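# Move wooden block from bench onto cart floor

## Task

Pick the wooden block up from the bench and put it down lying flat on the cart's floor, at the handle end next to the profiles. The drop flap must stay open, and anything already in its goal state must still be so at the end. Finish with both hands empty, released and away from the cart, the robot upright and not leaning, and touching nothing.

## Robot and tools

ROBOT. An RB-Y1: a base on two drive wheels with two rear casters, a torso whose lower leg folds (ankle, knee, hip), a head, and two 7-joint arms ending in parallel grippers. Each hand has a wrist camera in a case that sticks out sideways and can strike things. The base is 0.58 m wide, extends 0.10 m ahead of the drive axle and 0.57 m behind it, sweeps a 0.58 m radius when spinning in place, and cannot move sideways. Each arm is rated for 3 kg; weight held far forward can tip the robot, and a sudden stop after driving forward makes that easier.

FRAMES. Base frame: origin on the floor between the drive wheels, x forward, y left, z up, metres. left_hand and right_hand are printed in this frame as the point between the finger pads; fingers point along the hand's -z, and close along its x. chest is also in the base frame (a spine point 0.08 m under the shoulders). base_odometry uses the base frame as it was at scene start, counts only wheel turns (slips look like travel), heading in rad, left positive, -3.142 to 3.142.

move. One action per call, plus optional cameras (list of head_camera, left_wrist_camera, right_wrist_camera or all; omitted means all, [] means none) and blocking (true/omitted waits until everything rests; false returns in about 0.5 s while motion continues). An action is: base and/or joints, optionally with min_time_s or contact_limits; or target, optionally with min_time_s; or contact_limits alone. An empty call just reports state and images.
- base: one object {x_m_s, turn_rad_s, for_s}, velocities not positions. x_m_s is forward speed in m/s, 0.005 to 0.4 in magnitude or 0 (negative drives back). turn_rad_s is leftward turn rate, 0.02 to 1.509 in magnitude or 0. for_s is duration, 0.1 to 5 s, rounded to 1/30 s. Omitted velocities are 0. Acceleration is 0.4 m/s² (turns 0.5 rad/s²), so distance is about speed × for_s. If |x_m_s| + 0.27×|turn_rad_s| exceeds 0.4 both are scaled down.
- joints: a single object of absolute targets keyed by joint name, radians (grippers in metres of opening). Ranges: torso_squat_rad 0 to 1.2 (larger lowers the chest), torso_shift_rad -0.3 to 0.6 (hips forward), torso_pitch_rad -0.2 to 1.4 (lean forward), torso_yaw_rad -1.5 to 1.5 (left positive; raise both arms 0.2 rad outward first). Combined torso rules: squat+shift ≤ 1.52; squat−shift+pitch ≤ 1.57; shift+0.5pitch−0.4squat ≤ 0.7; shift+0.3pitch−0.5squat ≤ 0.39. Arms: shoulder_pitch ±2.356 (negative swings forward/up), left_shoulder_roll 0 to 3.141 and right_shoulder_roll -3.141 to 0 (away from body), shoulder_yaw ±2.094, elbow -2.617 to 0.01 (negative bends), forearm_roll ±3.141, wrist_pitch -1.57 to 1.919, hand_roll ±2.705, left_gripper_m/right_gripper_m 0 to 0.1. head_pan_rad ±0.523 (left positive), head_tilt_rad -0.35 to 1.57 (down positive).
- target: absolute pose for one hand: side ("left"/"right"), x, y, z in metres in the base frame (-3 to 3), quat_wxyz as the hand lines print it. It is solved once into joint angles, so the path is an arc; split long moves. It is refused while another move runs.
- min_time_s: 0.1 to 8 s, the shortest duration for arm, head and torso motions.
- contact_limits: {left_gripper_m, right_gripper_m} in mA, 200 to 672.5, grip-current cap that persists until changed; scenes start at 672.5.
To grip, command an opening at least 0.005 m under the object's width.

wait: seconds 0 to 10, plus cameras; reports state. stop: brakes all running motions. zoom_image: camera and region [x0, y0, x1, y1] in image pixels, up to 504×504. read_manual: licence text only. finished_scene: scene (this scene's number); ends the scene irreversibly.

RESULTS. "move" reads done or the worst status. Hand lines say refused (with reason), reached (within 10 mm and 2°) or short (with the miss). Joint words: off_target (rested away from target, may still push), not_followed (arm check withheld it), time_out, contact_stop (torso only), limit_stop_at_<name> (body guard or limit), torque_fault, limit_stop_at_motor_heat. A refused call or an uncommanded stop cancels the rest of that reply's move, wait and finished_scene calls. on_its_own lists unrequested behaviour; "held at" is a target. lidar_m: 12 distances in 30° sectors, first straight ahead, counter-clockwise, plane 0.23 m up. motor_effort: wheel effort %, peak in brackets; above about 30 at rest suggests pushing. wheel_motors_off 1 means the wheels shut off for 2 s. Joint torque, external torque, wrist force/torque and motor temperature lines are noisy, offset estimates.

AVOID. Arms striking or squeezing each other (keep ~0.5 rad shoulder roll outward when both reach forward); driving into furniture (the base does not stop and can tip if the body snags); torque faults (10 s freeze) and motor overheating from long stretched or loaded holds; dropping the block or releasing it while moving; slamming or shoving hard. The simulation continues while you think, and occasional tugs may disturb held or loose objects.

Each tool is called after "Call:" in YAML: its name, and indented under it one key for each argument.

## Session

Call:
move:
  joints: {"head_tilt_rad": 0.7}

Scene clock: 0.83 s.
Joint torques (N m): left_arm=[-1.43 -0.58 0.85 -0.67 -0.1 -0.67 -0.17] | right_arm=[-3.25 -0.62 -0.85 -1.51 0.02 -0.64 0.04]
External joint torques (N m): left_arm=[-0.05 -0.73 0.84 -0.12 -0.1 -0.24 -0.16] | right_arm=[0.35 0.5 -0.81 0.12 -0.05 -0.04 0.02]
Motor temperatures (°C): left_arm=[30 28 32 36 34 33 38] | right_arm=[34 30 32 30 35 36 34]
Wrist force (N): left_arm=[-0.7 1.0 -7.0] | right_arm=[-2.7 1.0 -4.9]
Wrist torque (N m): left_arm=[-0.24 0.04 0.07] | right_arm=[-0.09 -0.11 -0.08]
Wrist force, peak (N): left_arm=[0.1 1.6 -7.9] | right_arm=[-2.9 0.8 -5.4]
move: done
base_odometry: x=+0.000 y=+0.000 heading=+0.000
lidar_m: 0.73 1.01 1.56 4.58 1.54 1.10 1.01 1.05 1.41 3.62 1.08 0.77
base_status: not commanded
joint_positions: torso_squat_rad=+0.350 torso_shift_rad=+0.000 torso_pitch_rad=+0.000 torso_yaw_rad=+0.000 left_shoulder_pitch_rad=+0.037 left_shoulder_roll_rad=+0.004 left_shoulder_yaw_rad=-0.043 left_elbow_rad=-0.196 left_forearm_roll_rad=-0.014 left_wrist_pitch_rad=+0.002 left_hand_roll_rad=+0.027 left_gripper_m=+0.099 right_shoulder_pitch_rad=-0.040 right_shoulder_roll_rad=-0.021 right_shoulder_yaw_rad=-0.018 right_elbow_rad=-0.235 right_forearm_roll_rad=+0.049 right_wrist_pitch_rad=-0.014 right_hand_roll_rad=+0.035 right_gripper_m=+0.099 head_pan_rad=+0.000 head_tilt_rad=+0.700
joint_status: all done
wheel_motors_off: 0
motor_effort: left_wheel=+0(1) right_wheel=+0(2)
chest: x=-0.2280 y=+0.0001 z=+1.2475 quat_wxyz=(+1.000, +0.000, +0.000, +0.000) (m; base frame)
left_hand: x=-0.1598 y=+0.2200 z=+0.5653 quat_wxyz=(+0.997, +0.000, -0.079, -0.009) (m; base frame)
right_hand: x=-0.0823 y=-0.2360 z=+0.5770 quat_wxyz=(+0.989, -0.016, -0.142, +0.041) (m; base frame)
pictures: head_camera, left_wrist_camera, right_wrist_camera
camera_calibration:
head_camera: T_world_to_cam=[[-0.0013029, -0.999504, -0.0314495, 0.0444398], [-0.599493, 0.0259523, -0.799959, 1.08611], [0.800379, 0.0178115, -0.59923, 0.977429], [0, 0, 0, 1]] pos_world=[-0.13114, -0.00117876, 1.45595]
left_wrist_camera: T_world_to_cam=[[0.988729, 0.00951077, 0.149411, 0.0708523], [-0.0605828, -0.887204, 0.457383, -0.0439768], [0.136908, -0.46128, -0.876628, 0.691386], [0, 0, 0, 1]] pos_world=[-0.167374, 0.279232, 0.615617]
right_wrist_camera: T_world_to_cam=[[-0.945884, -0.114442, -0.303654, 0.0690946], [-0.245121, 0.865172, 0.437486, -0.0414028], [0.212647, 0.488243, -0.846404, 0.693308], [0, 0, 0, 1]] pos_world=[-0.0922228, -0.294775, 0.625913]

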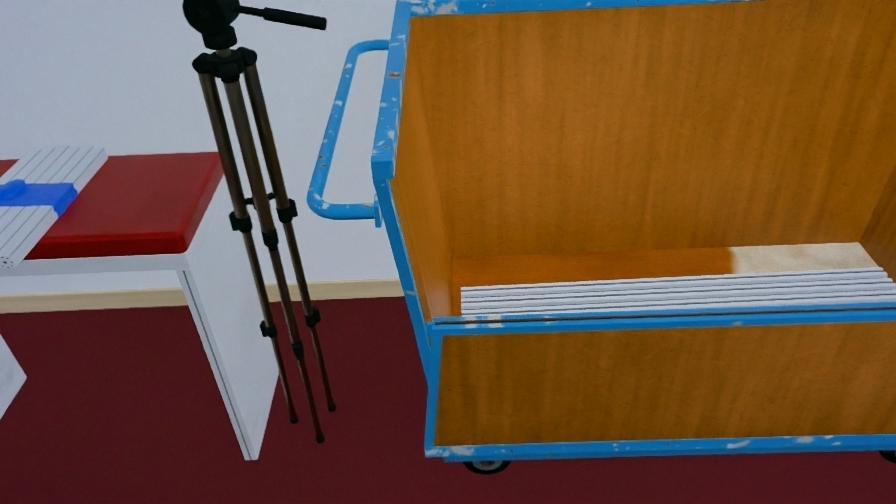

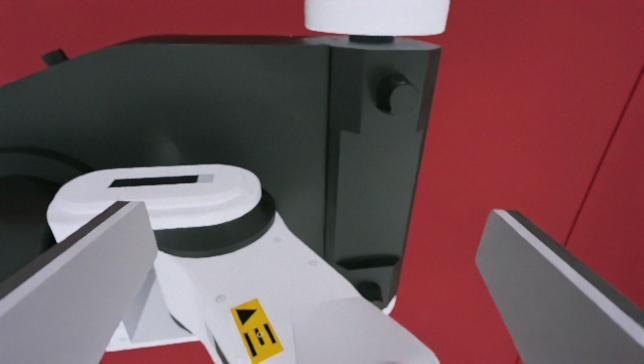

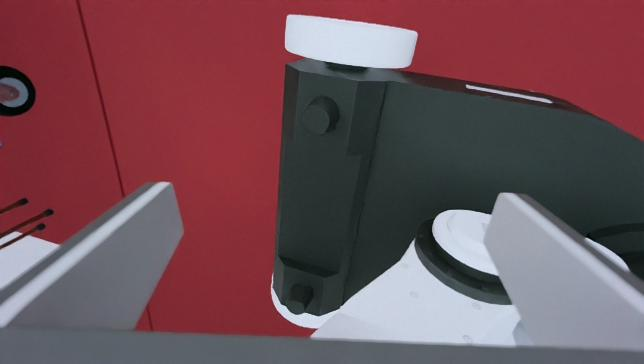

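Call:
move:
  joints: {"head_pan_rad": 0.52, "head_tilt_rad": 0.6}
  cameras: ["head_camera"]

Call:
move:
  joints: {"head_pan_rad": -0.52, "head_tilt_rad": 0.6}
  cameras: ["head_camera"]

Call:
move:
  joints: {"head_pan_rad": 0.0, "head_tilt_rad": 1.1}
  cameras: ["head_camera"]

Scene clock: 2.93 s.
Joint torques (N m): left_arm=[-1.64 -0.9 0.51 -0.43 -0.14 -0.67 -0.15] | right_arm=[-3.57 -0.53 -0.61 -1.42 -0.08 -0.64 0]
External joint torques (N m): left_arm=[-0.26 -1.05 0.5 0.12 -0.14 -0.25 -0.14] | right_arm=[0.03 0.59 -0.56 0.21 -0.14 -0.04 -0.01]
Motor temperatures (°C): left_arm=[30 28 32 36 34 33 38] | right_arm=[34 30 32 30 35 36 34]
Wrist force (N): left_arm=[-0.1 1.4 -7.8] | right_arm=[-2.7 1.2 -4.9]
Wrist torque (N m): left_arm=[-0.27 0.13 0.12] | right_arm=[-0.11 -0.12 -0.11]
Wrist force, peak (N): left_arm=[-0.7 1.3 -8.3] | right_arm=[-2.9 1.1 -5.5]
move: done
base_odometry: x=+0.000 y=+0.000 heading=+0.000
lidar_m: 0.73 1.02 1.56 4.57 1.54 1.11 1.02 1.05 1.41 3.63 1.09 0.77
base_status: not commanded
joint_positions: torso_squat_rad=+0.350 torso_shift_rad=+0.000 torso_pitch_rad=+0.000 torso_yaw_rad=+0.000 left_shoulder_pitch_rad=+0.037 left_shoulder_roll_rad=+0.004 left_shoulder_yaw_rad=-0.043 left_elbow_rad=-0.196 left_forearm_roll_rad=-0.014 left_wrist_pitch_rad=+0.002 left_hand_roll_rad=+0.027 left_gripper_m=+0.099 right_shoulder_pitch_rad=-0.040 right_shoulder_roll_rad=-0.021 right_shoulder_yaw_rad=-0.018 right_elbow_rad=-0.235 right_forearm_roll_rad=+0.049 right_wrist_pitch_rad=-0.014 right_hand_roll_rad=+0.035 right_gripper_m=+0.099 head_pan_rad=+0.520 head_tilt_rad=+0.600
joint_status: all done
wheel_motors_off: 0
motor_effort: left_wheel=+0(1) right_wheel=+0(1)
chest: x=-0.2280 y=+0.0001 z=+1.2475 quat_wxyz=(+1.000, +0.000, +0.000, +0.000) (m; base frame)
left_hand: x=-0.1598 y=+0.2200 z=+0.5653 quat_wxyz=(+0.997, +0.000, -0.079, -0.009) (m; base frame)
right_hand: x=-0.0823 y=-0.2360 z=+0.5770 quat_wxyz=(+0.989, -0.016, -0.142, +0.041) (m; base frame)
pictures: head_camera
camera_calibration:
head_camera: T_world_to_cam=[[0.49822, -0.866481, -0.0314377, 0.147304], [-0.461326, -0.23421, -0.855759, 1.19538], [0.734136, 0.440859, -0.516418, 0.843847], [0, 0, 0, 1]] pos_world=[-0.141427, 0.035589, 1.46337]

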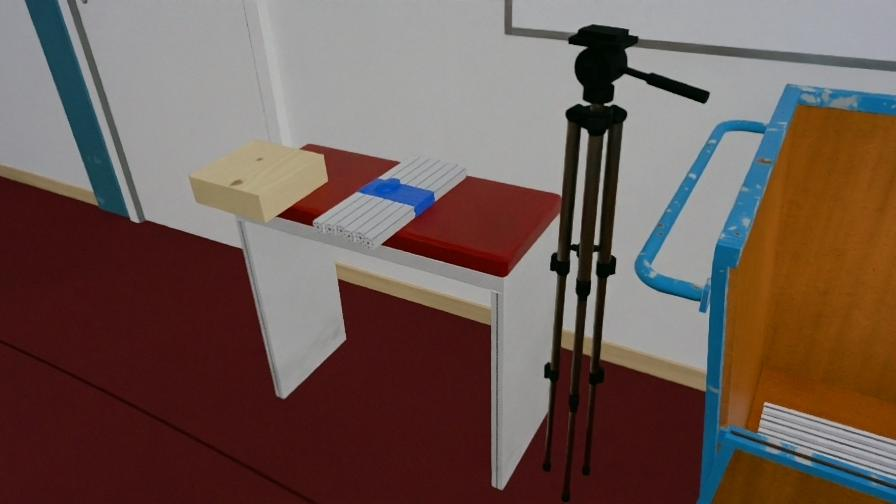

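Scene clock: 4.30 s.
Joint torques (N m): left_arm=[-1.46 -0.77 0.72 -0.52 0.02 -0.68 0.04] | right_arm=[-3.29 -0.73 -1.15 -1.49 -0.08 -0.56 -0.02]
External joint torques (N m): left_arm=[-0.08 -0.92 0.7 0.03 0.01 -0.26 0.05] | right_arm=[0.31 0.39 -1.11 0.15 -0.14 0.04 -0.04]
Motor temperatures (°C): left_arm=[30 28 32 36 34 33 38] | right_arm=[34 30 32 30 35 36 34]
Wrist force (N): left_arm=[-0.2 1.4 -8.1] | right_arm=[-2.8 0.8 -4.9]
Wrist torque (N m): left_arm=[-0.31 0.11 0.08] | right_arm=[-0.05 -0.11 -0.09]
Wrist force, peak (N): left_arm=[-0.2 1.4 -8.1] | right_arm=[-2.9 1.6 -5.1]
move: done
base_odometry: x=+0.000 y=+0.000 heading=+0.000
lidar_m: 0.73 1.02 1.56 4.57 1.54 1.10 1.02 1.06 1.40 3.62 1.09 0.75
base_status: not commanded
joint_positions: torso_squat_rad=+0.350 torso_shift_rad=+0.000 torso_pitch_rad=+0.000 torso_yaw_rad=+0.000 left_shoulder_pitch_rad=+0.037 left_shoulder_roll_rad=+0.004 left_shoulder_yaw_rad=-0.043 left_elbow_rad=-0.196 left_forearm_roll_rad=-0.014 left_wrist_pitch_rad=+0.002 left_hand_roll_rad=+0.027 left_gripper_m=+0.099 right_shoulder_pitch_rad=-0.040 right_shoulder_roll_rad=-0.021 right_shoulder_yaw_rad=-0.018 right_elbow_rad=-0.235 right_forearm_roll_rad=+0.049 right_wrist_pitch_rad=-0.014 right_hand_roll_rad=+0.035 right_gripper_m=+0.099 head_pan_rad=-0.520 head_tilt_rad=+0.600
joint_status: all done
wheel_motors_off: 0
motor_effort: left_wheel=+1(1) right_wheel=+0(2)
chest: x=-0.2280 y=+0.0001 z=+1.2475 quat_wxyz=(+1.000, +0.000, +0.000, +0.000) (m; base frame)
left_hand: x=-0.1598 y=+0.2200 z=+0.5653 quat_wxyz=(+0.997, +0.000, -0.079, -0.009) (m; base frame)
right_hand: x=-0.0823 y=-0.2360 z=+0.5770 quat_wxyz=(+0.989, -0.016, -0.142, +0.041) (m; base frame)
pictures: head_camera
camera_calibration:
head_camera: T_world_to_cam=[[-0.495001, -0.868323, -0.0314375, -0.0572968], [-0.435442, 0.279216, -0.85582, 1.20073], [0.751907, -0.409943, -0.516317, 0.847484], [0, 0, 0, 1]] pos_world=[-0.142741, -0.037595, 1.46338]

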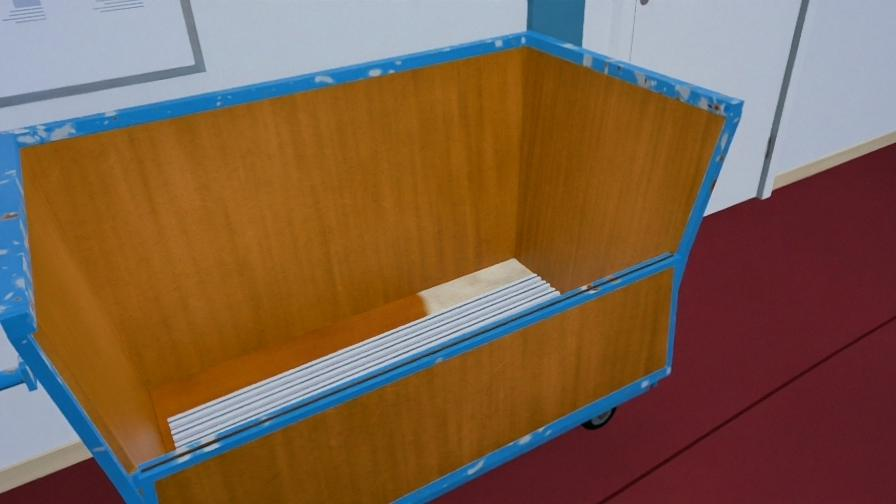

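Scene clock: 5.30 s.
Joint torques (N m): left_arm=[-1.5 -0.9 0.74 -0.5 -0.02 -0.57 -0.02] | right_arm=[-3.36 -0.41 -0.6 -1.49 -0.01 -0.62 -0.07]
External joint torques (N m): left_arm=[-0.12 -1.04 0.73 0.05 -0.03 -0.15 -0.01] | right_arm=[0.24 0.71 -0.56 0.15 -0.08 -0.02 -0.08]
Motor temperatures (°C): left_arm=[30 28 32 36 34 33 38] | right_arm=[34 30 32 30 35 36 34]
Wrist force (N): left_arm=[0.1 1.5 -7.3] | right_arm=[-2.6 1.8 -4.6]
Wrist torque (N m): left_arm=[-0.34 0.14 0.07] | right_arm=[-0.19 -0.10 -0.11]
Wrist force, peak (N): left_arm=[-0.8 0.6 -8.0] | right_arm=[-2.7 1.4 -5.3]
move: done
base_odometry: x=+0.000 y=+0.000 heading=+0.000
lidar_m: 0.73 1.02 1.55 4.57 1.55 1.12 1.01 1.05 1.42 3.62 1.09 0.77
base_status: not commanded
joint_positions: torso_squat_rad=+0.350 torso_shift_rad=+0.000 torso_pitch_rad=+0.000 torso_yaw_rad=+0.000 left_shoulder_pitch_rad=+0.037 left_shoulder_roll_rad=+0.004 left_shoulder_yaw_rad=-0.043 left_elbow_rad=-0.196 left_forearm_roll_rad=-0.014 left_wrist_pitch_rad=+0.002 left_hand_roll_rad=+0.027 left_gripper_m=+0.099 right_shoulder_pitch_rad=-0.040 right_shoulder_roll_rad=-0.021 right_shoulder_yaw_rad=-0.018 right_elbow_rad=-0.235 right_forearm_roll_rad=+0.049 right_wrist_pitch_rad=-0.014 right_hand_roll_rad=+0.035 right_gripper_m=+0.099 head_pan_rad=+0.000 head_tilt_rad=+1.100
joint_status: all done
wheel_motors_off: 0
motor_effort: left_wheel=-1(1) right_wheel=+0(3)
chest: x=-0.2280 y=+0.0001 z=+1.2475 quat_wxyz=(+1.000, +0.000, +0.000, +0.000) (m; base frame)
left_hand: x=-0.1598 y=+0.2200 z=+0.5653 quat_wxyz=(+0.997, +0.000, -0.079, -0.009) (m; base frame)
right_hand: x=-0.0823 y=-0.2360 z=+0.5770 quat_wxyz=(+0.989, -0.016, -0.142, +0.041) (m; base frame)
pictures: head_camera
camera_calibration:
head_camera: T_world_to_cam=[[-0.0135177, -0.999504, -0.0284503, 0.0375819], [-0.863685, 0.0260087, -0.503361, 0.602344], [0.503851, 0.0177678, -0.863608, 1.29905], [0, 0, 0, 1]] pos_world=[-0.133784, -0.00118412, 1.42613]

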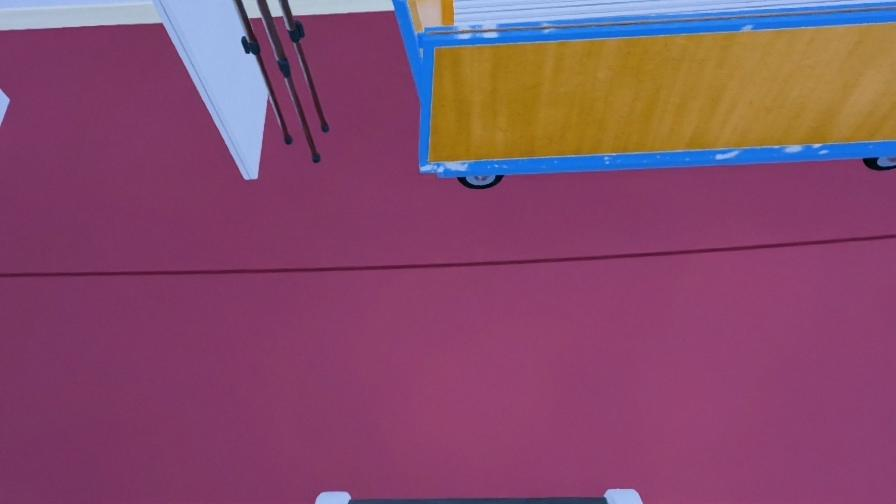

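Call:
move:
  joints: {"head_pan_rad": 0.0, "head_tilt_rad": 0.75, "torso_squat_rad": 0.0}
  cameras: ["head_camera"]

Call:
zoom_image:
  camera: "head_camera"
  region: [360, 100, 640, 380]

Call:
move:
  joints: {"head_pan_rad": 0.52, "head_tilt_rad": 0.6}
  cameras: ["head_camera"]

Call:
zoom_image:
  camera: "head_camera"
  region: [150, 100, 430, 300]

Scene clock: 17.17 s.
Joint torques (N m): left_arm=[-1.82 -0.78 0.5 -0.5 0.04 -0.56 0.04] | right_arm=[-3.11 -0.41 -0.5 -1.49 -0.08 -0.55 0.01]
External joint torques (N m): left_arm=[-0.44 -0.93 0.49 0.05 0.03 -0.13 0.05] | right_arm=[0.49 0.71 -0.46 0.14 -0.14 0.04 -0.01]
Motor temperatures (°C): left_arm=[30 28 32 36 34 33 38] | right_arm=[34 30 32 30 35 36 34]
Wrist force (N): left_arm=[-0.7 1.6 -6.9] | right_arm=[-3.0 0.7 -4.6]
Wrist torque (N m): left_arm=[-0.34 0.10 0.05] | right_arm=[-0.05 -0.14 -0.10]
Wrist force, peak (N): left_arm=[0.1 1.3 -8.6] | right_arm=[-2.7 1.6 -5.5]
move: done
base_odometry: x=+0.000 y=+0.000 heading=+0.000
lidar_m: 0.73 1.04 1.55 4.59 1.53 1.10 1.01 1.05 1.42 3.63 1.09 0.77
base_status: not commanded
joint_positions: torso_squat_rad=+0.000 torso_shift_rad=+0.000 torso_pitch_rad=+0.000 torso_yaw_rad=+0.000 left_shoulder_pitch_rad=+0.037 left_shoulder_roll_rad=+0.004 left_shoulder_yaw_rad=-0.043 left_elbow_rad=-0.196 left_forearm_roll_rad=-0.014 left_wrist_pitch_rad=+0.002 left_hand_roll_rad=+0.027 left_gripper_m=+0.099 right_shoulder_pitch_rad=-0.040 right_shoulder_roll_rad=-0.021 right_shoulder_yaw_rad=-0.018 right_elbow_rad=-0.235 right_forearm_roll_rad=+0.049 right_wrist_pitch_rad=-0.014 right_hand_roll_rad=+0.035 right_gripper_m=+0.099 head_pan_rad=+0.000 head_tilt_rad=+0.750
joint_status: all done
wheel_motors_off: 0
motor_effort: left_wheel=+1(2) right_wheel=+0(2)
chest: x=-0.2279 y=+0.0001 z=+1.2899 quat_wxyz=(+1.000, +0.000, +0.000, +0.000) (m; base frame)
left_hand: x=-0.1598 y=+0.2200 z=+0.6077 quat_wxyz=(+0.997, +0.000, -0.079, -0.009) (m; base frame)
right_hand: x=-0.0824 y=-0.2360 z=+0.6195 quat_wxyz=(+0.989, -0.016, -0.142, +0.041) (m; base frame)
pictures: head_camera
camera_calibration:
head_camera: T_world_to_cam=[[-0.002909, -0.999504, -0.0313445, 0.0452925], [-0.638857, 0.0259717, -0.768887, 1.06571], [0.76932, 0.0177879, -0.638616, 1.05508], [0, 0, 0, 1]] pos_world=[-0.130729, -0.00117574, 1.49462]

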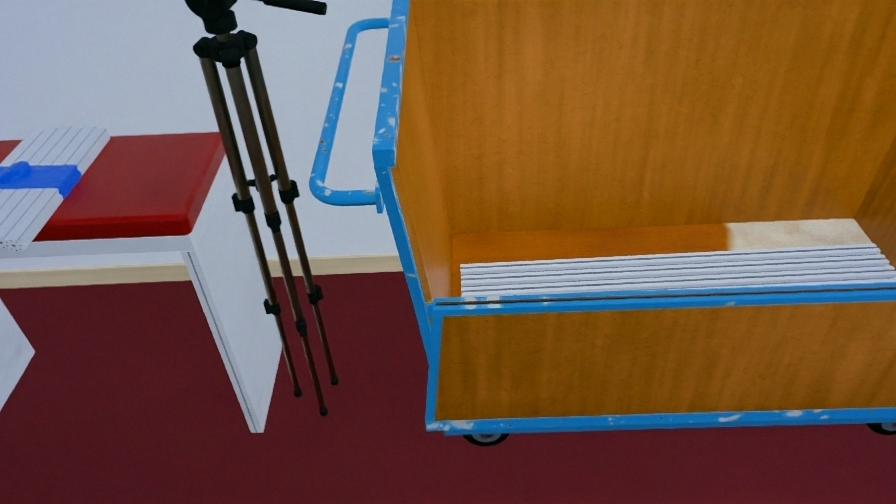

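Scaled by 1.800 from the camera's 896x504 image, which has a finer 1280x720 frame.

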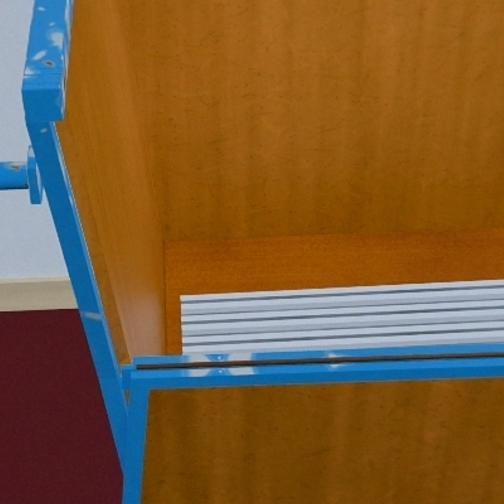

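Scene clock: 18.17 s.
Joint torques (N m): left_arm=[-1.38 -0.52 0.83 -0.53 0.02 -0.71 -0.1] | right_arm=[-3.42 -0.7 -0.38 -1.55 -0.1 -0.56 -0.02]
External joint torques (N m): left_arm=[0 -0.66 0.81 0.02 0.02 -0.29 -0.09] | right_arm=[0.18 0.42 -0.34 0.08 -0.16 0.03 -0.03]
Motor temperatures (°C): left_arm=[30 28 32 36 34 33 38] | right_arm=[34 30 32 30 35 36 34]
Wrist force (N): left_arm=[-0.4 1.3 -7.0] | right_arm=[-2.3 0.8 -5.1]
Wrist torque (N m): left_arm=[-0.29 0.12 0.09] | right_arm=[-0.05 -0.06 -0.11]
Wrist force, peak (N): left_arm=[-0.4 1.7 -8.1] | right_arm=[-2.7 0.9 -5.4]
move: done
base_odometry: x=+0.000 y=+0.000 heading=+0.000
lidar_m: 0.74 1.03 1.56 4.57 1.54 1.10 1.02 1.05 1.39 3.62 1.09 0.76
base_status: not commanded
joint_positions: torso_squat_rad=+0.000 torso_shift_rad=+0.000 torso_pitch_rad=+0.000 torso_yaw_rad=+0.000 left_shoulder_pitch_rad=+0.037 left_shoulder_roll_rad=+0.004 left_shoulder_yaw_rad=-0.043 left_elbow_rad=-0.196 left_forearm_roll_rad=-0.014 left_wrist_pitch_rad=+0.002 left_hand_roll_rad=+0.027 left_gripper_m=+0.099 right_shoulder_pitch_rad=-0.040 right_shoulder_roll_rad=-0.021 right_shoulder_yaw_rad=-0.018 right_elbow_rad=-0.235 right_forearm_roll_rad=+0.049 right_wrist_pitch_rad=-0.014 right_hand_roll_rad=+0.035 right_gripper_m=+0.099 head_pan_rad=+0.520 head_tilt_rad=+0.600
joint_status: all done
wheel_motors_off: 0
motor_effort: left_wheel=+0(1) right_wheel=+0(2)
chest: x=-0.2279 y=+0.0001 z=+1.2899 quat_wxyz=(+1.000, +0.000, +0.000, +0.000) (m; base frame)
left_hand: x=-0.1598 y=+0.2200 z=+0.6077 quat_wxyz=(+0.997, +0.000, -0.079, -0.009) (m; base frame)
right_hand: x=-0.0824 y=-0.2360 z=+0.6195 quat_wxyz=(+0.989, -0.016, -0.142, +0.041) (m; base frame)
pictures: head_camera
camera_calibration:
head_camera: T_world_to_cam=[[0.498216, -0.866481, -0.0315007, 0.148694], [-0.461435, -0.234211, -0.8557, 1.23163], [0.73407, 0.440859, -0.516512, 0.865824], [0, 0, 0, 1]] pos_world=[-0.14134, 0.0355942, 1.5058]

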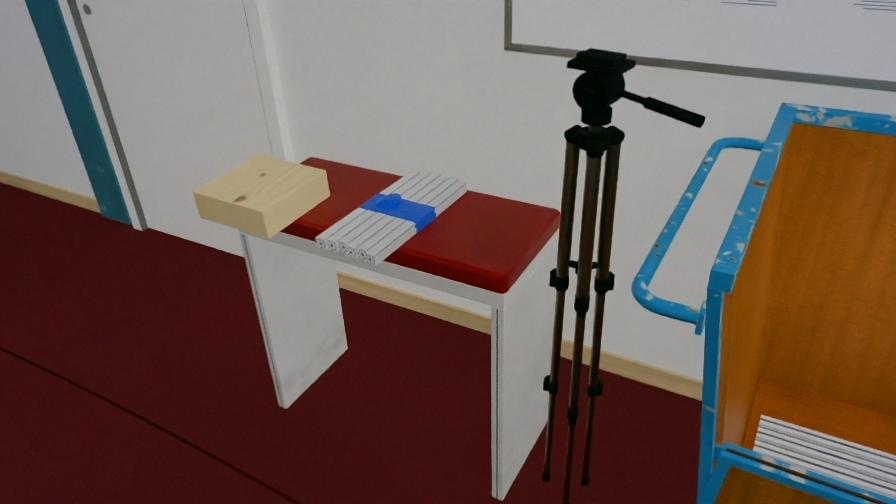

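Scaled by 1.800 from the camera's 896x504 image, which has a finer 1280x720 frame.

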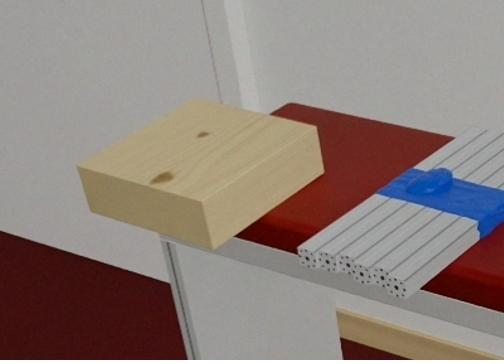

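Call:
move:
  base: {"x_m_s": 0.3, "for_s": 1.2}
  joints: {"head_pan_rad": 0.0, "head_tilt_rad": 1.1}
  cameras: ["head_camera"]

Call:
move:
  joints: {"torso_pitch_rad": 0.3, "head_tilt_rad": 0.8}
  cameras: ["head_camera"]

Scene clock: 30.73 s.
Joint torques (N m): left_arm=[-1.04 -0.59 0.85 -0.49 -0.03 -0.66 -0.05] | right_arm=[-3.21 -0.6 -0.57 -1.4 0.01 -0.63 0.06]
External joint torques (N m): left_arm=[0.34 -0.74 0.84 0.06 -0.03 -0.24 -0.04] | right_arm=[0.39 0.52 -0.53 0.23 -0.05 -0.03 0.05]
Motor temperatures (°C): left_arm=[30 28 32 35 34 33 37] | right_arm=[34 30 32 30 35 36 34]
Wrist force (N): left_arm=[-0.3 1.1 -7.0] | right_arm=[-2.8 1.0 -4.5]
Wrist torque (N m): left_arm=[-0.32 0.15 0.06] | right_arm=[-0.09 -0.14 -0.09]
Wrist force, peak (N): left_arm=[-0.2 1.9 -8.4] | right_arm=[-2.9 1.2 -5.4]
move: done
base_odometry: x=+0.360 y=+0.000 heading=+0.000
lidar_m: 0.37 0.70 0.77 4.10 2.07 1.48 1.37 1.43 1.92 4.84 0.57 0.39
base_status: done (sent for 1.2 of 1.2 s)
joint_positions: torso_squat_rad=+0.000 torso_shift_rad=+0.000 torso_pitch_rad=+0.000 torso_yaw_rad=+0.000 left_shoulder_pitch_rad=+0.037 left_shoulder_roll_rad=+0.004 left_shoulder_yaw_rad=-0.043 left_elbow_rad=-0.196 left_forearm_roll_rad=-0.014 left_wrist_pitch_rad=+0.002 left_hand_roll_rad=+0.027 left_gripper_m=+0.099 right_shoulder_pitch_rad=-0.040 right_shoulder_roll_rad=-0.021 right_shoulder_yaw_rad=-0.018 right_elbow_rad=-0.235 right_forearm_roll_rad=+0.049 right_wrist_pitch_rad=-0.014 right_hand_roll_rad=+0.035 right_gripper_m=+0.099 head_pan_rad=+0.000 head_tilt_rad=+1.100
joint_status: all done
wheel_motors_off: 0
motor_effort: left_wheel=-1(24) right_wheel=+0(57)
chest: x=-0.2280 y=+0.0001 z=+1.2899 quat_wxyz=(+1.000, +0.000, +0.000, +0.000) (m; base frame)
left_hand: x=-0.1597 y=+0.2200 z=+0.6077 quat_wxyz=(+0.997, +0.000, -0.079, -0.009) (m; base frame)
right_hand: x=-0.0823 y=-0.2360 z=+0.6195 quat_wxyz=(+0.989, -0.016, -0.142, +0.041) (m; base frame)
pictures: head_camera
camera_calibration:
head_camera: T_world_to_cam=[[-0.013471, -0.999504, -0.0284543, 0.0388051], [-0.863732, 0.0259687, -0.503283, 0.623633], [0.503772, 0.0177971, -0.863653, 1.33572], [0, 0, 0, 1]] pos_world=[-0.133722, -0.00118109, 1.46856]

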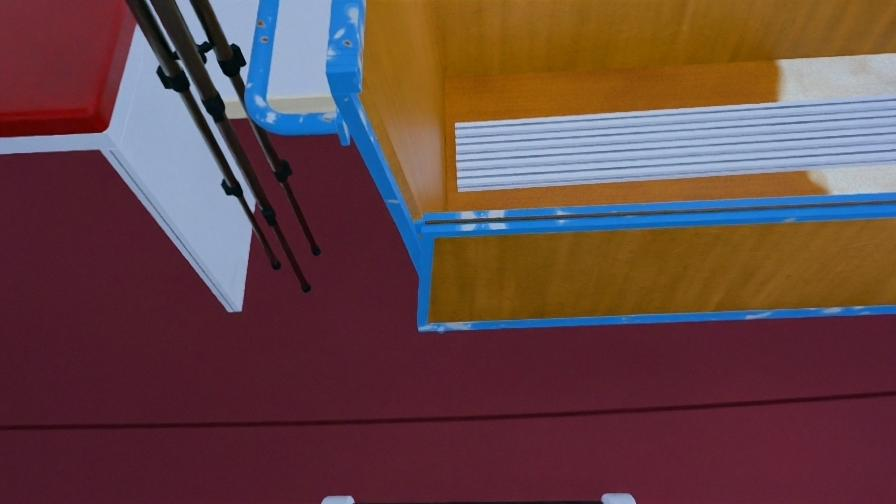

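Scene clock: 32.53 s.
Joint torques (N m): left_arm=[6.18 -0.52 0.56 2.8 -0.01 -0.09 -0.03] | right_arm=[4.75 -0.37 -0.78 1.7 -0.09 0 -0.09]
External joint torques (N m): left_arm=[-0.6 -0.77 0.54 0.13 -0.01 -0.27 -0.04] | right_arm=[0.21 0.6 -0.61 0.26 -0.08 0.03 -0.09]
Motor temperatures (°C): left_arm=[30 28 32 35 34 33 37] | right_arm=[34 30 32 30 35 36 34]
Wrist force (N): left_arm=[1.6 1.1 -7.6] | right_arm=[-1.5 1.3 -5.0]
Wrist torque (N m): left_arm=[-0.26 0.25 0.08] | right_arm=[-0.13 -0.11 -0.11]
Wrist force, peak (N): left_arm=[1.9 1.4 -8.2] | right_arm=[-1.9 1.2 -5.5]
move: done
base_odometry: x=+0.360 y=+0.000 heading=+0.000
lidar_m: 0.37 0.69 0.76 4.11 2.08 1.48 1.36 1.42 1.90 4.84 0.55 0.40
base_status: not commanded
joint_positions: torso_squat_rad=+0.000 torso_shift_rad=+0.000 torso_pitch_rad=+0.300 torso_yaw_rad=+0.000 left_shoulder_pitch_rad=+0.037 left_shoulder_roll_rad=+0.004 left_shoulder_yaw_rad=-0.043 left_elbow_rad=-0.196 left_forearm_roll_rad=-0.014 left_wrist_pitch_rad=+0.002 left_hand_roll_rad=+0.027 left_gripper_m=+0.099 right_shoulder_pitch_rad=-0.040 right_shoulder_roll_rad=-0.021 right_shoulder_yaw_rad=-0.018 right_elbow_rad=-0.235 right_forearm_roll_rad=+0.049 right_wrist_pitch_rad=-0.014 right_hand_roll_rad=+0.035 right_gripper_m=+0.099 head_pan_rad=+0.000 head_tilt_rad=+0.800
joint_status: all done
wheel_motors_off: 0
motor_effort: left_wheel=-1(2) right_wheel=+2(2)
chest: x=-0.1366 y=+0.0001 z=+1.2761 quat_wxyz=(+0.989, +0.000, +0.149, +0.000) (m; base frame)
left_hand: x=-0.2730 y=+0.2200 z=+0.6042 quat_wxyz=(+0.997, -0.002, +0.071, -0.009) (m; base frame)
right_hand: x=-0.1955 y=-0.2360 z=+0.5926 quat_wxyz=(+0.999, -0.010, +0.007, +0.043) (m; base frame)
pictures: head_camera
camera_calibration:
head_camera: T_world_to_cam=[[-0.0134748, -0.999504, -0.0284613, 0.0399934], [-0.863696, 0.0259768, -0.503343, 0.738143], [0.503833, 0.0177995, -0.863618, 1.23508], [0, 0, 0, 1]] pos_world=[0.0157937, -0.00118487, 1.43932]

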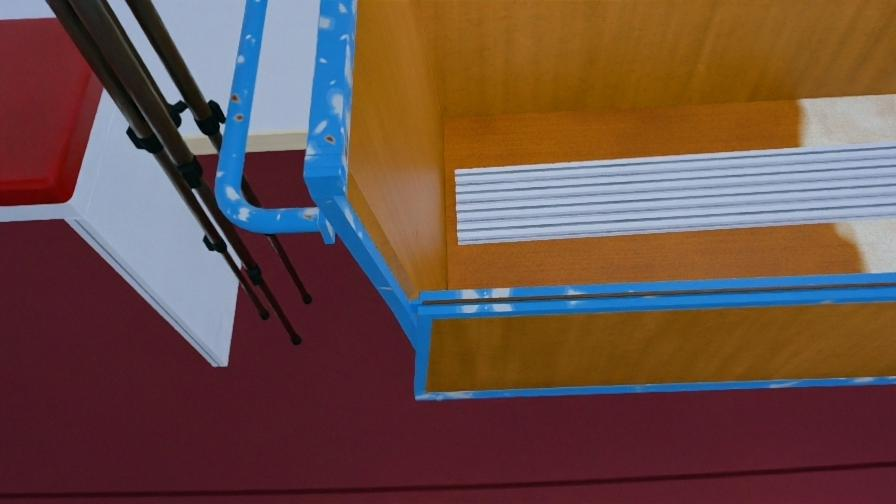

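Call:
move:
  base: {"x_m_s": -0.36, "for_s": 1.0}
  joints: {"torso_pitch_rad": 0.0, "head_tilt_rad": 0.6, "head_pan_rad": 0}
  cameras: []

Call:
move:
  base: {"turn_rad_s": 0.5236, "for_s": 3.0}
  cameras: ["head_camera"]

Scene clock: 66.87 s.
Joint torques (N m): left_arm=[-1.82 -0.66 0.91 -0.5 -0.08 -0.64 -0.07] | right_arm=[-3.65 -0.89 -0.6 -1.33 -0.1 -0.38 -0.1]
External joint torques (N m): left_arm=[-0.44 -0.8 0.9 0.05 -0.08 -0.21 -0.06] | right_arm=[-0.05 0.23 -0.56 0.3 -0.16 0.22 -0.11]
Motor temperatures (°C): left_arm=[30 28 32 35 34 32 37] | right_arm=[34 30 32 30 35 36 34]
Wrist force (N): left_arm=[-0.7 1.1 -8.0] | right_arm=[-2.3 0.8 -4.9]
Wrist torque (N m): left_arm=[-0.29 0.05 0.12] | right_arm=[-0.06 -0.06 -0.10]
Wrist force, peak (N): left_arm=[1.6 1.9 -8.4] | right_arm=[-2.8 0.8 -5.5]
move: done
base_odometry: x=+0.000 y=+0.000 heading=-0.002
lidar_m: 0.72 1.02 1.55 4.63 1.55 1.11 1.01 1.05 1.41 3.58 1.09 0.77
base_status: done (sent for 1 of 1 s)
joint_positions: torso_squat_rad=+0.000 torso_shift_rad=+0.000 torso_pitch_rad=+0.000 torso_yaw_rad=+0.000 left_shoulder_pitch_rad=+0.037 left_shoulder_roll_rad=+0.004 left_shoulder_yaw_rad=-0.043 left_elbow_rad=-0.196 left_forearm_roll_rad=-0.014 left_wrist_pitch_rad=+0.002 left_hand_roll_rad=+0.027 left_gripper_m=+0.099 right_shoulder_pitch_rad=-0.040 right_shoulder_roll_rad=-0.021 right_shoulder_yaw_rad=-0.018 right_elbow_rad=-0.235 right_forearm_roll_rad=+0.049 right_wrist_pitch_rad=-0.014 right_hand_roll_rad=+0.035 right_gripper_m=+0.099 head_pan_rad=+0.000 head_tilt_rad=+0.600
joint_status: all done
wheel_motors_off: 0
motor_effort: left_wheel=-26(29) right_wheel=+19(36)
chest: x=-0.2280 y=+0.0001 z=+1.2899 quat_wxyz=(+1.000, +0.000, +0.000, +0.000) (m; base frame)
left_hand: x=-0.1598 y=+0.2200 z=+0.6077 quat_wxyz=(+0.997, +0.000, -0.079, -0.009) (m; base frame)
right_hand: x=-0.0824 y=-0.2360 z=+0.6195 quat_wxyz=(+0.989, -0.016, -0.142, +0.041) (m; base frame)
pictures: none
No camera images: "cameras" was empty.

Scene clock: 71.23 s.
Joint torques (N m): left_arm=[-1.63 -0.79 0.77 -0.35 -0.01 -0.66 0] | right_arm=[-3.64 -0.28 -0.74 -1.34 -0.09 -0.58 -0.04]
External joint torques (N m): left_arm=[-0.25 -0.94 0.76 0.2 -0.01 -0.24 0] | right_arm=[-0.04 0.83 -0.7 0.29 -0.15 0.01 -0.05]
Motor temperatures (°C): left_arm=[30 28 32 35 34 32 37] | right_arm=[34 30 32 30 35 36 34]
Wrist force (N): left_arm=[0.1 1.7 -7.5] | right_arm=[-2.4 1.0 -4.8]
Wrist torque (N m): left_arm=[-0.31 0.15 0.09] | right_arm=[-0.09 -0.09 -0.11]
Wrist force, peak (N): left_arm=[0.0 1.7 -8.2] | right_arm=[-3.3 1.0 -5.5]
move: done
base_odometry: x=+0.000 y=+0.000 heading=+1.568
lidar_m: 4.46 1.49 1.06 1.04 1.09 1.45 3.75 1.08 0.78 0.73 1.04 1.56
base_status: done (sent for 3 of 3 s)
joint_positions: torso_squat_rad=+0.000 torso_shift_rad=+0.000 torso_pitch_rad=+0.000 torso_yaw_rad=+0.000 left_shoulder_pitch_rad=+0.037 left_shoulder_roll_rad=+0.004 left_shoulder_yaw_rad=-0.043 left_elbow_rad=-0.196 left_forearm_roll_rad=-0.014 left_wrist_pitch_rad=+0.002 left_hand_roll_rad=+0.027 left_gripper_m=+0.099 right_shoulder_pitch_rad=-0.040 right_shoulder_roll_rad=-0.021 right_shoulder_yaw_rad=-0.018 right_elbow_rad=-0.235 right_forearm_roll_rad=+0.049 right_wrist_pitch_rad=-0.014 right_hand_roll_rad=+0.035 right_gripper_m=+0.099 head_pan_rad=+0.000 head_tilt_rad=+0.600
joint_status: not commanded
wheel_motors_off: 0
motor_effort: left_wheel=+3(48) right_wheel=+22(52)
chest: x=-0.2280 y=+0.0001 z=+1.2899 quat_wxyz=(+1.000, +0.000, +0.000, +0.000) (m; base frame)
left_hand: x=-0.1598 y=+0.2200 z=+0.6077 quat_wxyz=(+0.997, +0.000, -0.079, -0.009) (m; base frame)
right_hand: x=-0.0824 y=-0.2360 z=+0.6195 quat_wxyz=(+0.989, -0.016, -0.142, +0.041) (m; base frame)
pictures: head_camera
camera_calibration:
head_camera: T_world_to_cam=[[0.00187568, -0.999503, -0.0314653, 0.0464218], [-0.516616, 0.0259727, -0.855823, 1.22035], [0.856215, 0.0178607, -0.51631, 0.890848], [0, 0, 0, 1]] pos_world=[-0.132392, -0.00120821, 1.50582]

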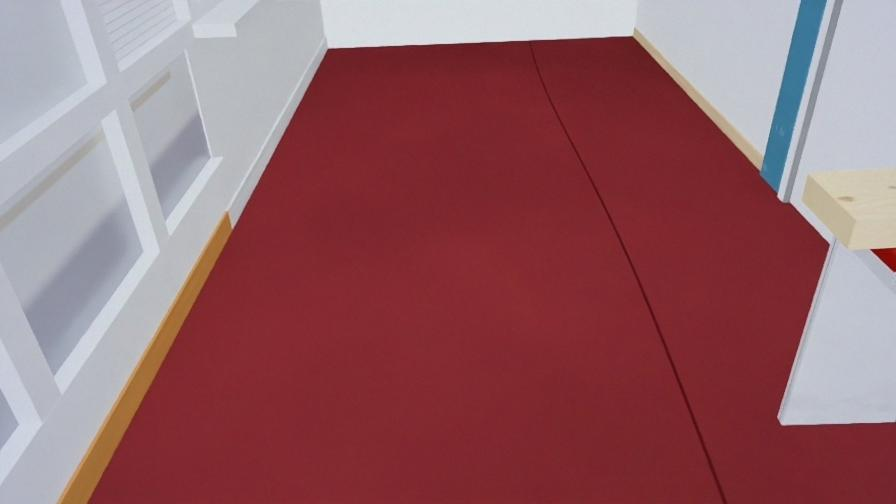

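Call:
move:
  base: {"x_m_s": 0.4, "for_s": 5}
  cameras: []

Call:
move:
  base: {"x_m_s": 0.3, "for_s": 1}
  cameras: ["head_camera"]

Call:
move:
  base: {"turn_rad_s": -0.5236, "for_s": 3.0}
  cameras: ["head_camera"]

Scene clock: 79.27 s.
Joint torques (N m): left_arm=[-1.19 -0.59 0.69 -0.54 -0.02 -0.6 0.03] | right_arm=[-3.21 -0.71 -1.06 -1.28 -0.11 -0.6 0.01]
External joint torques (N m): left_arm=[0.19 -0.74 0.67 0.02 -0.02 -0.17 0.04] | right_arm=[0.39 0.41 -1.01 0.35 -0.17 0 -0.01]
Motor temperatures (°C): left_arm=[30 28 32 35 34 32 37] | right_arm=[34 30 32 30 35 36 34]
Wrist force (N): left_arm=[0.2 1.6 -8.4] | right_arm=[-2.5 1.0 -4.8]
Wrist torque (N m): left_arm=[-0.32 0.21 0.08] | right_arm=[-0.08 -0.10 -0.10]
Wrist force, peak (N): left_arm=[-0.3 1.0 -8.7] | right_arm=[-2.9 1.7 -5.3]
move: done
base_odometry: x=+0.004 y=+2.000 heading=+1.568
lidar_m: 3.59 1.59 1.10 1.09 1.12 1.51 3.01 1.67 1.11 1.45 1.50 2.06
base_status: done (sent for 5 of 5 s)
joint_positions: torso_squat_rad=+0.000 torso_shift_rad=+0.000 torso_pitch_rad=+0.000 torso_yaw_rad=+0.000 left_shoulder_pitch_rad=+0.037 left_shoulder_roll_rad=+0.004 left_shoulder_yaw_rad=-0.043 left_elbow_rad=-0.196 left_forearm_roll_rad=-0.014 left_wrist_pitch_rad=+0.002 left_hand_roll_rad=+0.027 left_gripper_m=+0.099 right_shoulder_pitch_rad=-0.040 right_shoulder_roll_rad=-0.021 right_shoulder_yaw_rad=-0.018 right_elbow_rad=-0.235 right_forearm_roll_rad=+0.049 right_wrist_pitch_rad=-0.014 right_hand_roll_rad=+0.035 right_gripper_m=+0.099 head_pan_rad=+0.000 head_tilt_rad=+0.600
joint_status: not commanded
wheel_motors_off: 0
motor_effort: left_wheel=-1(49) right_wheel=+0(49)
chest: x=-0.2280 y=+0.0001 z=+1.2899 quat_wxyz=(+1.000, +0.000, +0.000, +0.000) (m; base frame)
left_hand: x=-0.1597 y=+0.2200 z=+0.6077 quat_wxyz=(+0.997, +0.000, -0.079, -0.009) (m; base frame)
right_hand: x=-0.0823 y=-0.2359 z=+0.6195 quat_wxyz=(+0.989, -0.016, -0.142, +0.041) (m; base frame)
pictures: none
No camera images: "cameras" was empty.

Scene clock: 81.33 s.
Joint torques (N m): left_arm=[-1.1 -0.84 0.95 -0.44 -0.03 -0.56 -0.06] | right_arm=[-3.38 -0.55 -0.59 -1.22 -0.16 -0.71 -0.12]
External joint torques (N m): left_arm=[0.28 -0.99 0.94 0.11 -0.03 -0.14 -0.05] | right_arm=[0.21 0.57 -0.55 0.41 -0.23 -0.11 -0.13]
Motor temperatures (°C): left_arm=[30 28 32 35 34 32 37] | right_arm=[34 30 32 30 35 36 34]
Wrist force (N): left_arm=[0.0 0.9 -7.5] | right_arm=[-2.9 0.8 -5.1]
Wrist torque (N m): left_arm=[-0.25 0.17 0.09] | right_arm=[-0.07 -0.13 -0.11]
Wrist force, peak (N): left_arm=[-0.8 1.1 -8.3] | right_arm=[-3.2 0.8 -5.2]
move: done
base_odometry: x=+0.005 y=+2.300 heading=+1.568
lidar_m: 3.28 1.61 1.13 1.09 1.14 1.54 3.05 1.32 1.37 1.45 1.46 2.06
base_status: done (sent for 1 of 1 s)
joint_positions: torso_squat_rad=+0.000 torso_shift_rad=+0.000 torso_pitch_rad=+0.000 torso_yaw_rad=+0.000 left_shoulder_pitch_rad=+0.037 left_shoulder_roll_rad=+0.004 left_shoulder_yaw_rad=-0.043 left_elbow_rad=-0.196 left_forearm_roll_rad=-0.014 left_wrist_pitch_rad=+0.002 left_hand_roll_rad=+0.027 left_gripper_m=+0.099 right_shoulder_pitch_rad=-0.040 right_shoulder_roll_rad=-0.021 right_shoulder_yaw_rad=-0.018 right_elbow_rad=-0.235 right_forearm_roll_rad=+0.049 right_wrist_pitch_rad=-0.014 right_hand_roll_rad=+0.035 right_gripper_m=+0.099 head_pan_rad=+0.000 head_tilt_rad=+0.600
joint_status: not commanded
wheel_motors_off: 0
motor_effort: left_wheel=-2(25) right_wheel=+1(26)
chest: x=-0.2279 y=+0.0001 z=+1.2899 quat_wxyz=(+1.000, +0.000, +0.000, +0.000) (m; base frame)
left_hand: x=-0.1597 y=+0.2200 z=+0.6077 quat_wxyz=(+0.997, +0.000, -0.079, -0.009) (m; base frame)
right_hand: x=-0.0823 y=-0.2359 z=+0.6195 quat_wxyz=(+0.989, -0.016, -0.142, +0.041) (m; base frame)
pictures: head_camera
camera_calibration:
head_camera: T_world_to_cam=[[0.00186999, -0.999503, -0.0314733, 0.0464291], [-0.516744, 0.0259797, -0.855746, 1.22026], [0.856138, 0.0178639, -0.516439, 0.890929], [0, 0, 0, 1]] pos_world=[-0.132282, -0.00121143, 1.50581]

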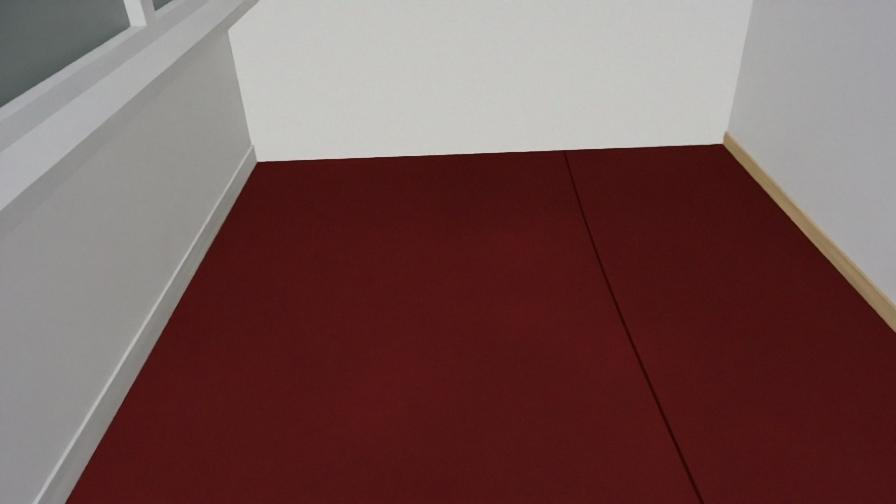

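Scene clock: 85.70 s.
Joint torques (N m): left_arm=[-1.02 -0.91 0.81 -0.44 -0.03 -0.66 -0.02] | right_arm=[-3.08 -0.62 -0.77 -1.23 0.01 -0.51 -0.02]
External joint torques (N m): left_arm=[0.36 -1.06 0.8 0.11 -0.03 -0.24 -0.01] | right_arm=[0.52 0.49 -0.73 0.41 -0.05 0.09 -0.04]
Motor temperatures (°C): left_arm=[30 28 32 35 34 32 37] | right_arm=[34 30 32 30 35 36 34]
Wrist force (N): left_arm=[-0.1 0.8 -7.7] | right_arm=[-2.4 1.4 -5.3]
Wrist torque (N m): left_arm=[-0.27 0.16 0.08] | right_arm=[-0.13 -0.09 -0.07]
Wrist force, peak (N): left_arm=[0.0 1.4 -8.3] | right_arm=[-3.0 1.1 -5.4]
move: done
base_odometry: x=+0.005 y=+2.300 heading=-0.002
lidar_m: 1.45 1.48 2.03 3.32 1.62 1.16 1.07 1.11 1.48 3.13 1.32 1.37
base_status: done (sent for 3 of 3 s)
joint_positions: torso_squat_rad=+0.000 torso_shift_rad=+0.000 torso_pitch_rad=+0.000 torso_yaw_rad=+0.000 left_shoulder_pitch_rad=+0.037 left_shoulder_roll_rad=+0.004 left_shoulder_yaw_rad=-0.043 left_elbow_rad=-0.196 left_forearm_roll_rad=-0.014 left_wrist_pitch_rad=+0.002 left_hand_roll_rad=+0.027 left_gripper_m=+0.099 right_shoulder_pitch_rad=-0.040 right_shoulder_roll_rad=-0.021 right_shoulder_yaw_rad=-0.018 right_elbow_rad=-0.235 right_forearm_roll_rad=+0.049 right_wrist_pitch_rad=-0.014 right_hand_roll_rad=+0.035 right_gripper_m=+0.099 head_pan_rad=+0.000 head_tilt_rad=+0.600
joint_status: not commanded
wheel_motors_off: 0
motor_effort: left_wheel=+20(48) right_wheel=+8(51)
chest: x=-0.2280 y=+0.0001 z=+1.2899 quat_wxyz=(+1.000, +0.000, +0.000, +0.000) (m; base frame)
left_hand: x=-0.1597 y=+0.2200 z=+0.6077 quat_wxyz=(+0.997, +0.000, -0.079, -0.009) (m; base frame)
right_hand: x=-0.0823 y=-0.2359 z=+0.6195 quat_wxyz=(+0.989, -0.016, -0.142, +0.041) (m; base frame)
pictures: head_camera
camera_calibration:
head_camera: T_world_to_cam=[[0.0018705, -0.999503, -0.0314675, 0.0464275], [-0.516733, 0.0259747, -0.855752, 1.22027], [0.856144, 0.017861, -0.516428, 0.890927], [0, 0, 0, 1]] pos_world=[-0.132297, -0.00120451, 1.50581]

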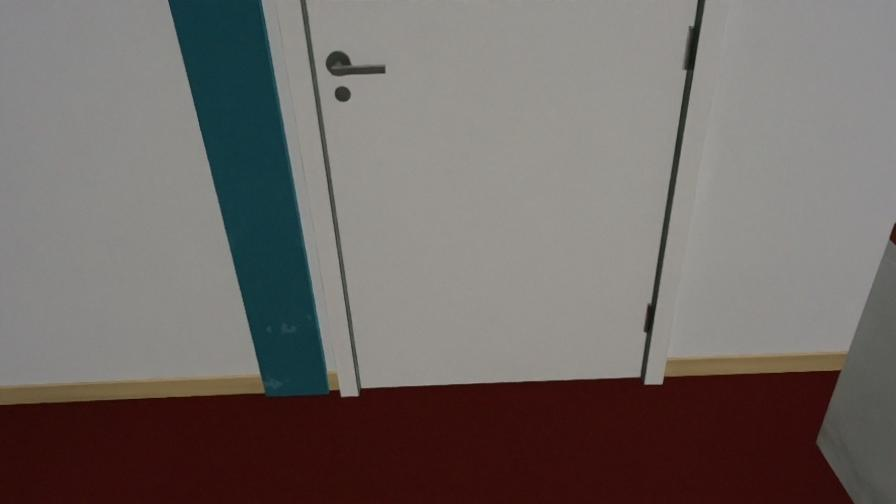

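Call:
move:
  base: {"x_m_s": 0.25, "for_s": 3.867}
  cameras: []

Call:
move:
  base: {"turn_rad_s": -0.5236, "for_s": 3.0}
  joints: {"head_tilt_rad": 0.75}
  cameras: ["head_camera"]

Call:
zoom_image:
  camera: "head_camera"
  region: [250, 100, 650, 400]

Scene clock: 92.53 s.
Joint torques (N m): left_arm=[-1.21 -0.85 0.61 -0.47 0 -0.57 -0.02] | right_arm=[-3.09 -0.85 -0.34 -1.24 0 -0.55 0.03]
External joint torques (N m): left_arm=[0.17 -1.01 0.6 0.09 0 -0.15 -0.01] | right_arm=[0.5 0.26 -0.3 0.39 -0.06 0.04 0.01]
Motor temperatures (°C): left_arm=[30 28 32 35 34 32 37] | right_arm=[34 30 32 30 35 36 34]
Wrist force (N): left_arm=[-0.8 1.4 -7.0] | right_arm=[-2.7 1.4 -4.7]
Wrist torque (N m): left_arm=[-0.31 0.01 0.08] | right_arm=[-0.12 -0.13 -0.11]
Wrist force, peak (N): left_arm=[-0.6 1.6 -8.4] | right_arm=[-2.5 1.3 -5.7]
move: done
base_odometry: x=+0.972 y=+2.297 heading=-0.003
lidar_m: 0.49 0.50 0.66 1.77 3.05 2.19 2.03 2.11 2.80 0.94 0.71 0.50
base_status: done (sent for 3.87 of 3.87 s)
joint_positions: torso_squat_rad=+0.000 torso_shift_rad=+0.000 torso_pitch_rad=+0.000 torso_yaw_rad=+0.000 left_shoulder_pitch_rad=+0.037 left_shoulder_roll_rad=+0.004 left_shoulder_yaw_rad=-0.043 left_elbow_rad=-0.196 left_forearm_roll_rad=-0.014 left_wrist_pitch_rad=+0.002 left_hand_roll_rad=+0.027 left_gripper_m=+0.099 right_shoulder_pitch_rad=-0.040 right_shoulder_roll_rad=-0.021 right_shoulder_yaw_rad=-0.018 right_elbow_rad=-0.235 right_forearm_roll_rad=+0.049 right_wrist_pitch_rad=-0.014 right_hand_roll_rad=+0.035 right_gripper_m=+0.099 head_pan_rad=+0.000 head_tilt_rad=+0.600
joint_status: not commanded
wheel_motors_off: 0
motor_effort: left_wheel=-12(50) right_wheel=+13(49)
chest: x=-0.2279 y=+0.0001 z=+1.2899 quat_wxyz=(+1.000, +0.000, +0.000, +0.000) (m; base frame)
left_hand: x=-0.1597 y=+0.2200 z=+0.6077 quat_wxyz=(+0.997, +0.000, -0.079, -0.009) (m; base frame)
right_hand: x=-0.0823 y=-0.2359 z=+0.6195 quat_wxyz=(+0.989, -0.016, -0.142, +0.041) (m; base frame)
pictures: none
No camera images: "cameras" was empty.

Scene clock: 96.93 s.
Joint torques (N m): left_arm=[-1.06 -0.8 1 -0.47 -0.07 -0.55 0.03] | right_arm=[-3.2 -0.45 -0.54 -1.24 -0.06 -0.49 0.04]
External joint torques (N m): left_arm=[0.32 -0.95 0.99 0.09 -0.07 -0.13 0.04] | right_arm=[0.4 0.67 -0.49 0.39 -0.13 0.1 0.02]
Motor temperatures (°C): left_arm=[30 28 32 35 34 32 37] | right_arm=[34 30 32 30 35 36 34]
Wrist force (N): left_arm=[0.1 1.9 -7.0] | right_arm=[-2.4 0.9 -4.8]
Wrist torque (N m): left_arm=[-0.36 0.15 0.08] | right_arm=[-0.06 -0.05 -0.12]
Wrist force, peak (N): left_arm=[-0.3 1.4 -8.6] | right_arm=[-3.0 0.7 -5.7]
move: done
base_odometry: x=+0.971 y=+2.297 heading=-1.574
lidar_m: 0.94 0.71 0.52 0.50 0.53 0.69 1.74 3.03 2.15 2.03 2.08 2.79
base_status: done (sent for 3 of 3 s)
joint_positions: torso_squat_rad=+0.000 torso_shift_rad=+0.000 torso_pitch_rad=+0.000 torso_yaw_rad=+0.000 left_shoulder_pitch_rad=+0.037 left_shoulder_roll_rad=+0.004 left_shoulder_yaw_rad=-0.043 left_elbow_rad=-0.196 left_forearm_roll_rad=-0.014 left_wrist_pitch_rad=+0.002 left_hand_roll_rad=+0.027 left_gripper_m=+0.099 right_shoulder_pitch_rad=-0.040 right_shoulder_roll_rad=-0.021 right_shoulder_yaw_rad=-0.018 right_elbow_rad=-0.235 right_forearm_roll_rad=+0.049 right_wrist_pitch_rad=-0.014 right_hand_roll_rad=+0.035 right_gripper_m=+0.099 head_pan_rad=+0.000 head_tilt_rad=+0.750
joint_status: all done
wheel_motors_off: 0
motor_effort: left_wheel=+19(48) right_wheel=+8(54)
chest: x=-0.2280 y=+0.0001 z=+1.2899 quat_wxyz=(+1.000, +0.000, +0.000, +0.000) (m; base frame)
left_hand: x=-0.1597 y=+0.2200 z=+0.6077 quat_wxyz=(+0.997, +0.000, -0.079, -0.009) (m; base frame)
right_hand: x=-0.0823 y=-0.2359 z=+0.6195 quat_wxyz=(+0.989, -0.016, -0.142, +0.041) (m; base frame)
pictures: head_camera
camera_calibration:
head_camera: T_world_to_cam=[[-0.00286252, -0.999503, -0.031391, 0.0453406], [-0.638791, 0.0259793, -0.768942, 1.06579], [0.769375, 0.0178512, -0.638548, 1.05501], [0, 0, 0, 1]] pos_world=[-0.130755, -0.00120348, 1.49463]

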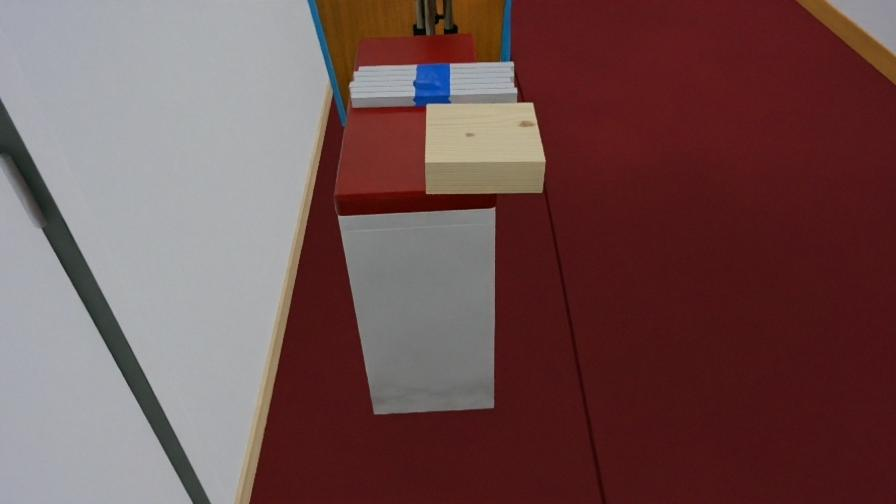

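Scaled by 1.260 from the camera's 896x504 image, which has a finer 1280x720 frame.

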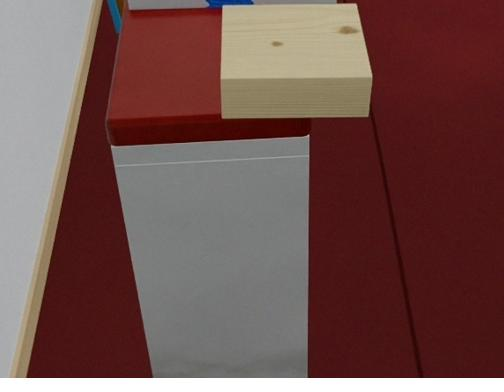

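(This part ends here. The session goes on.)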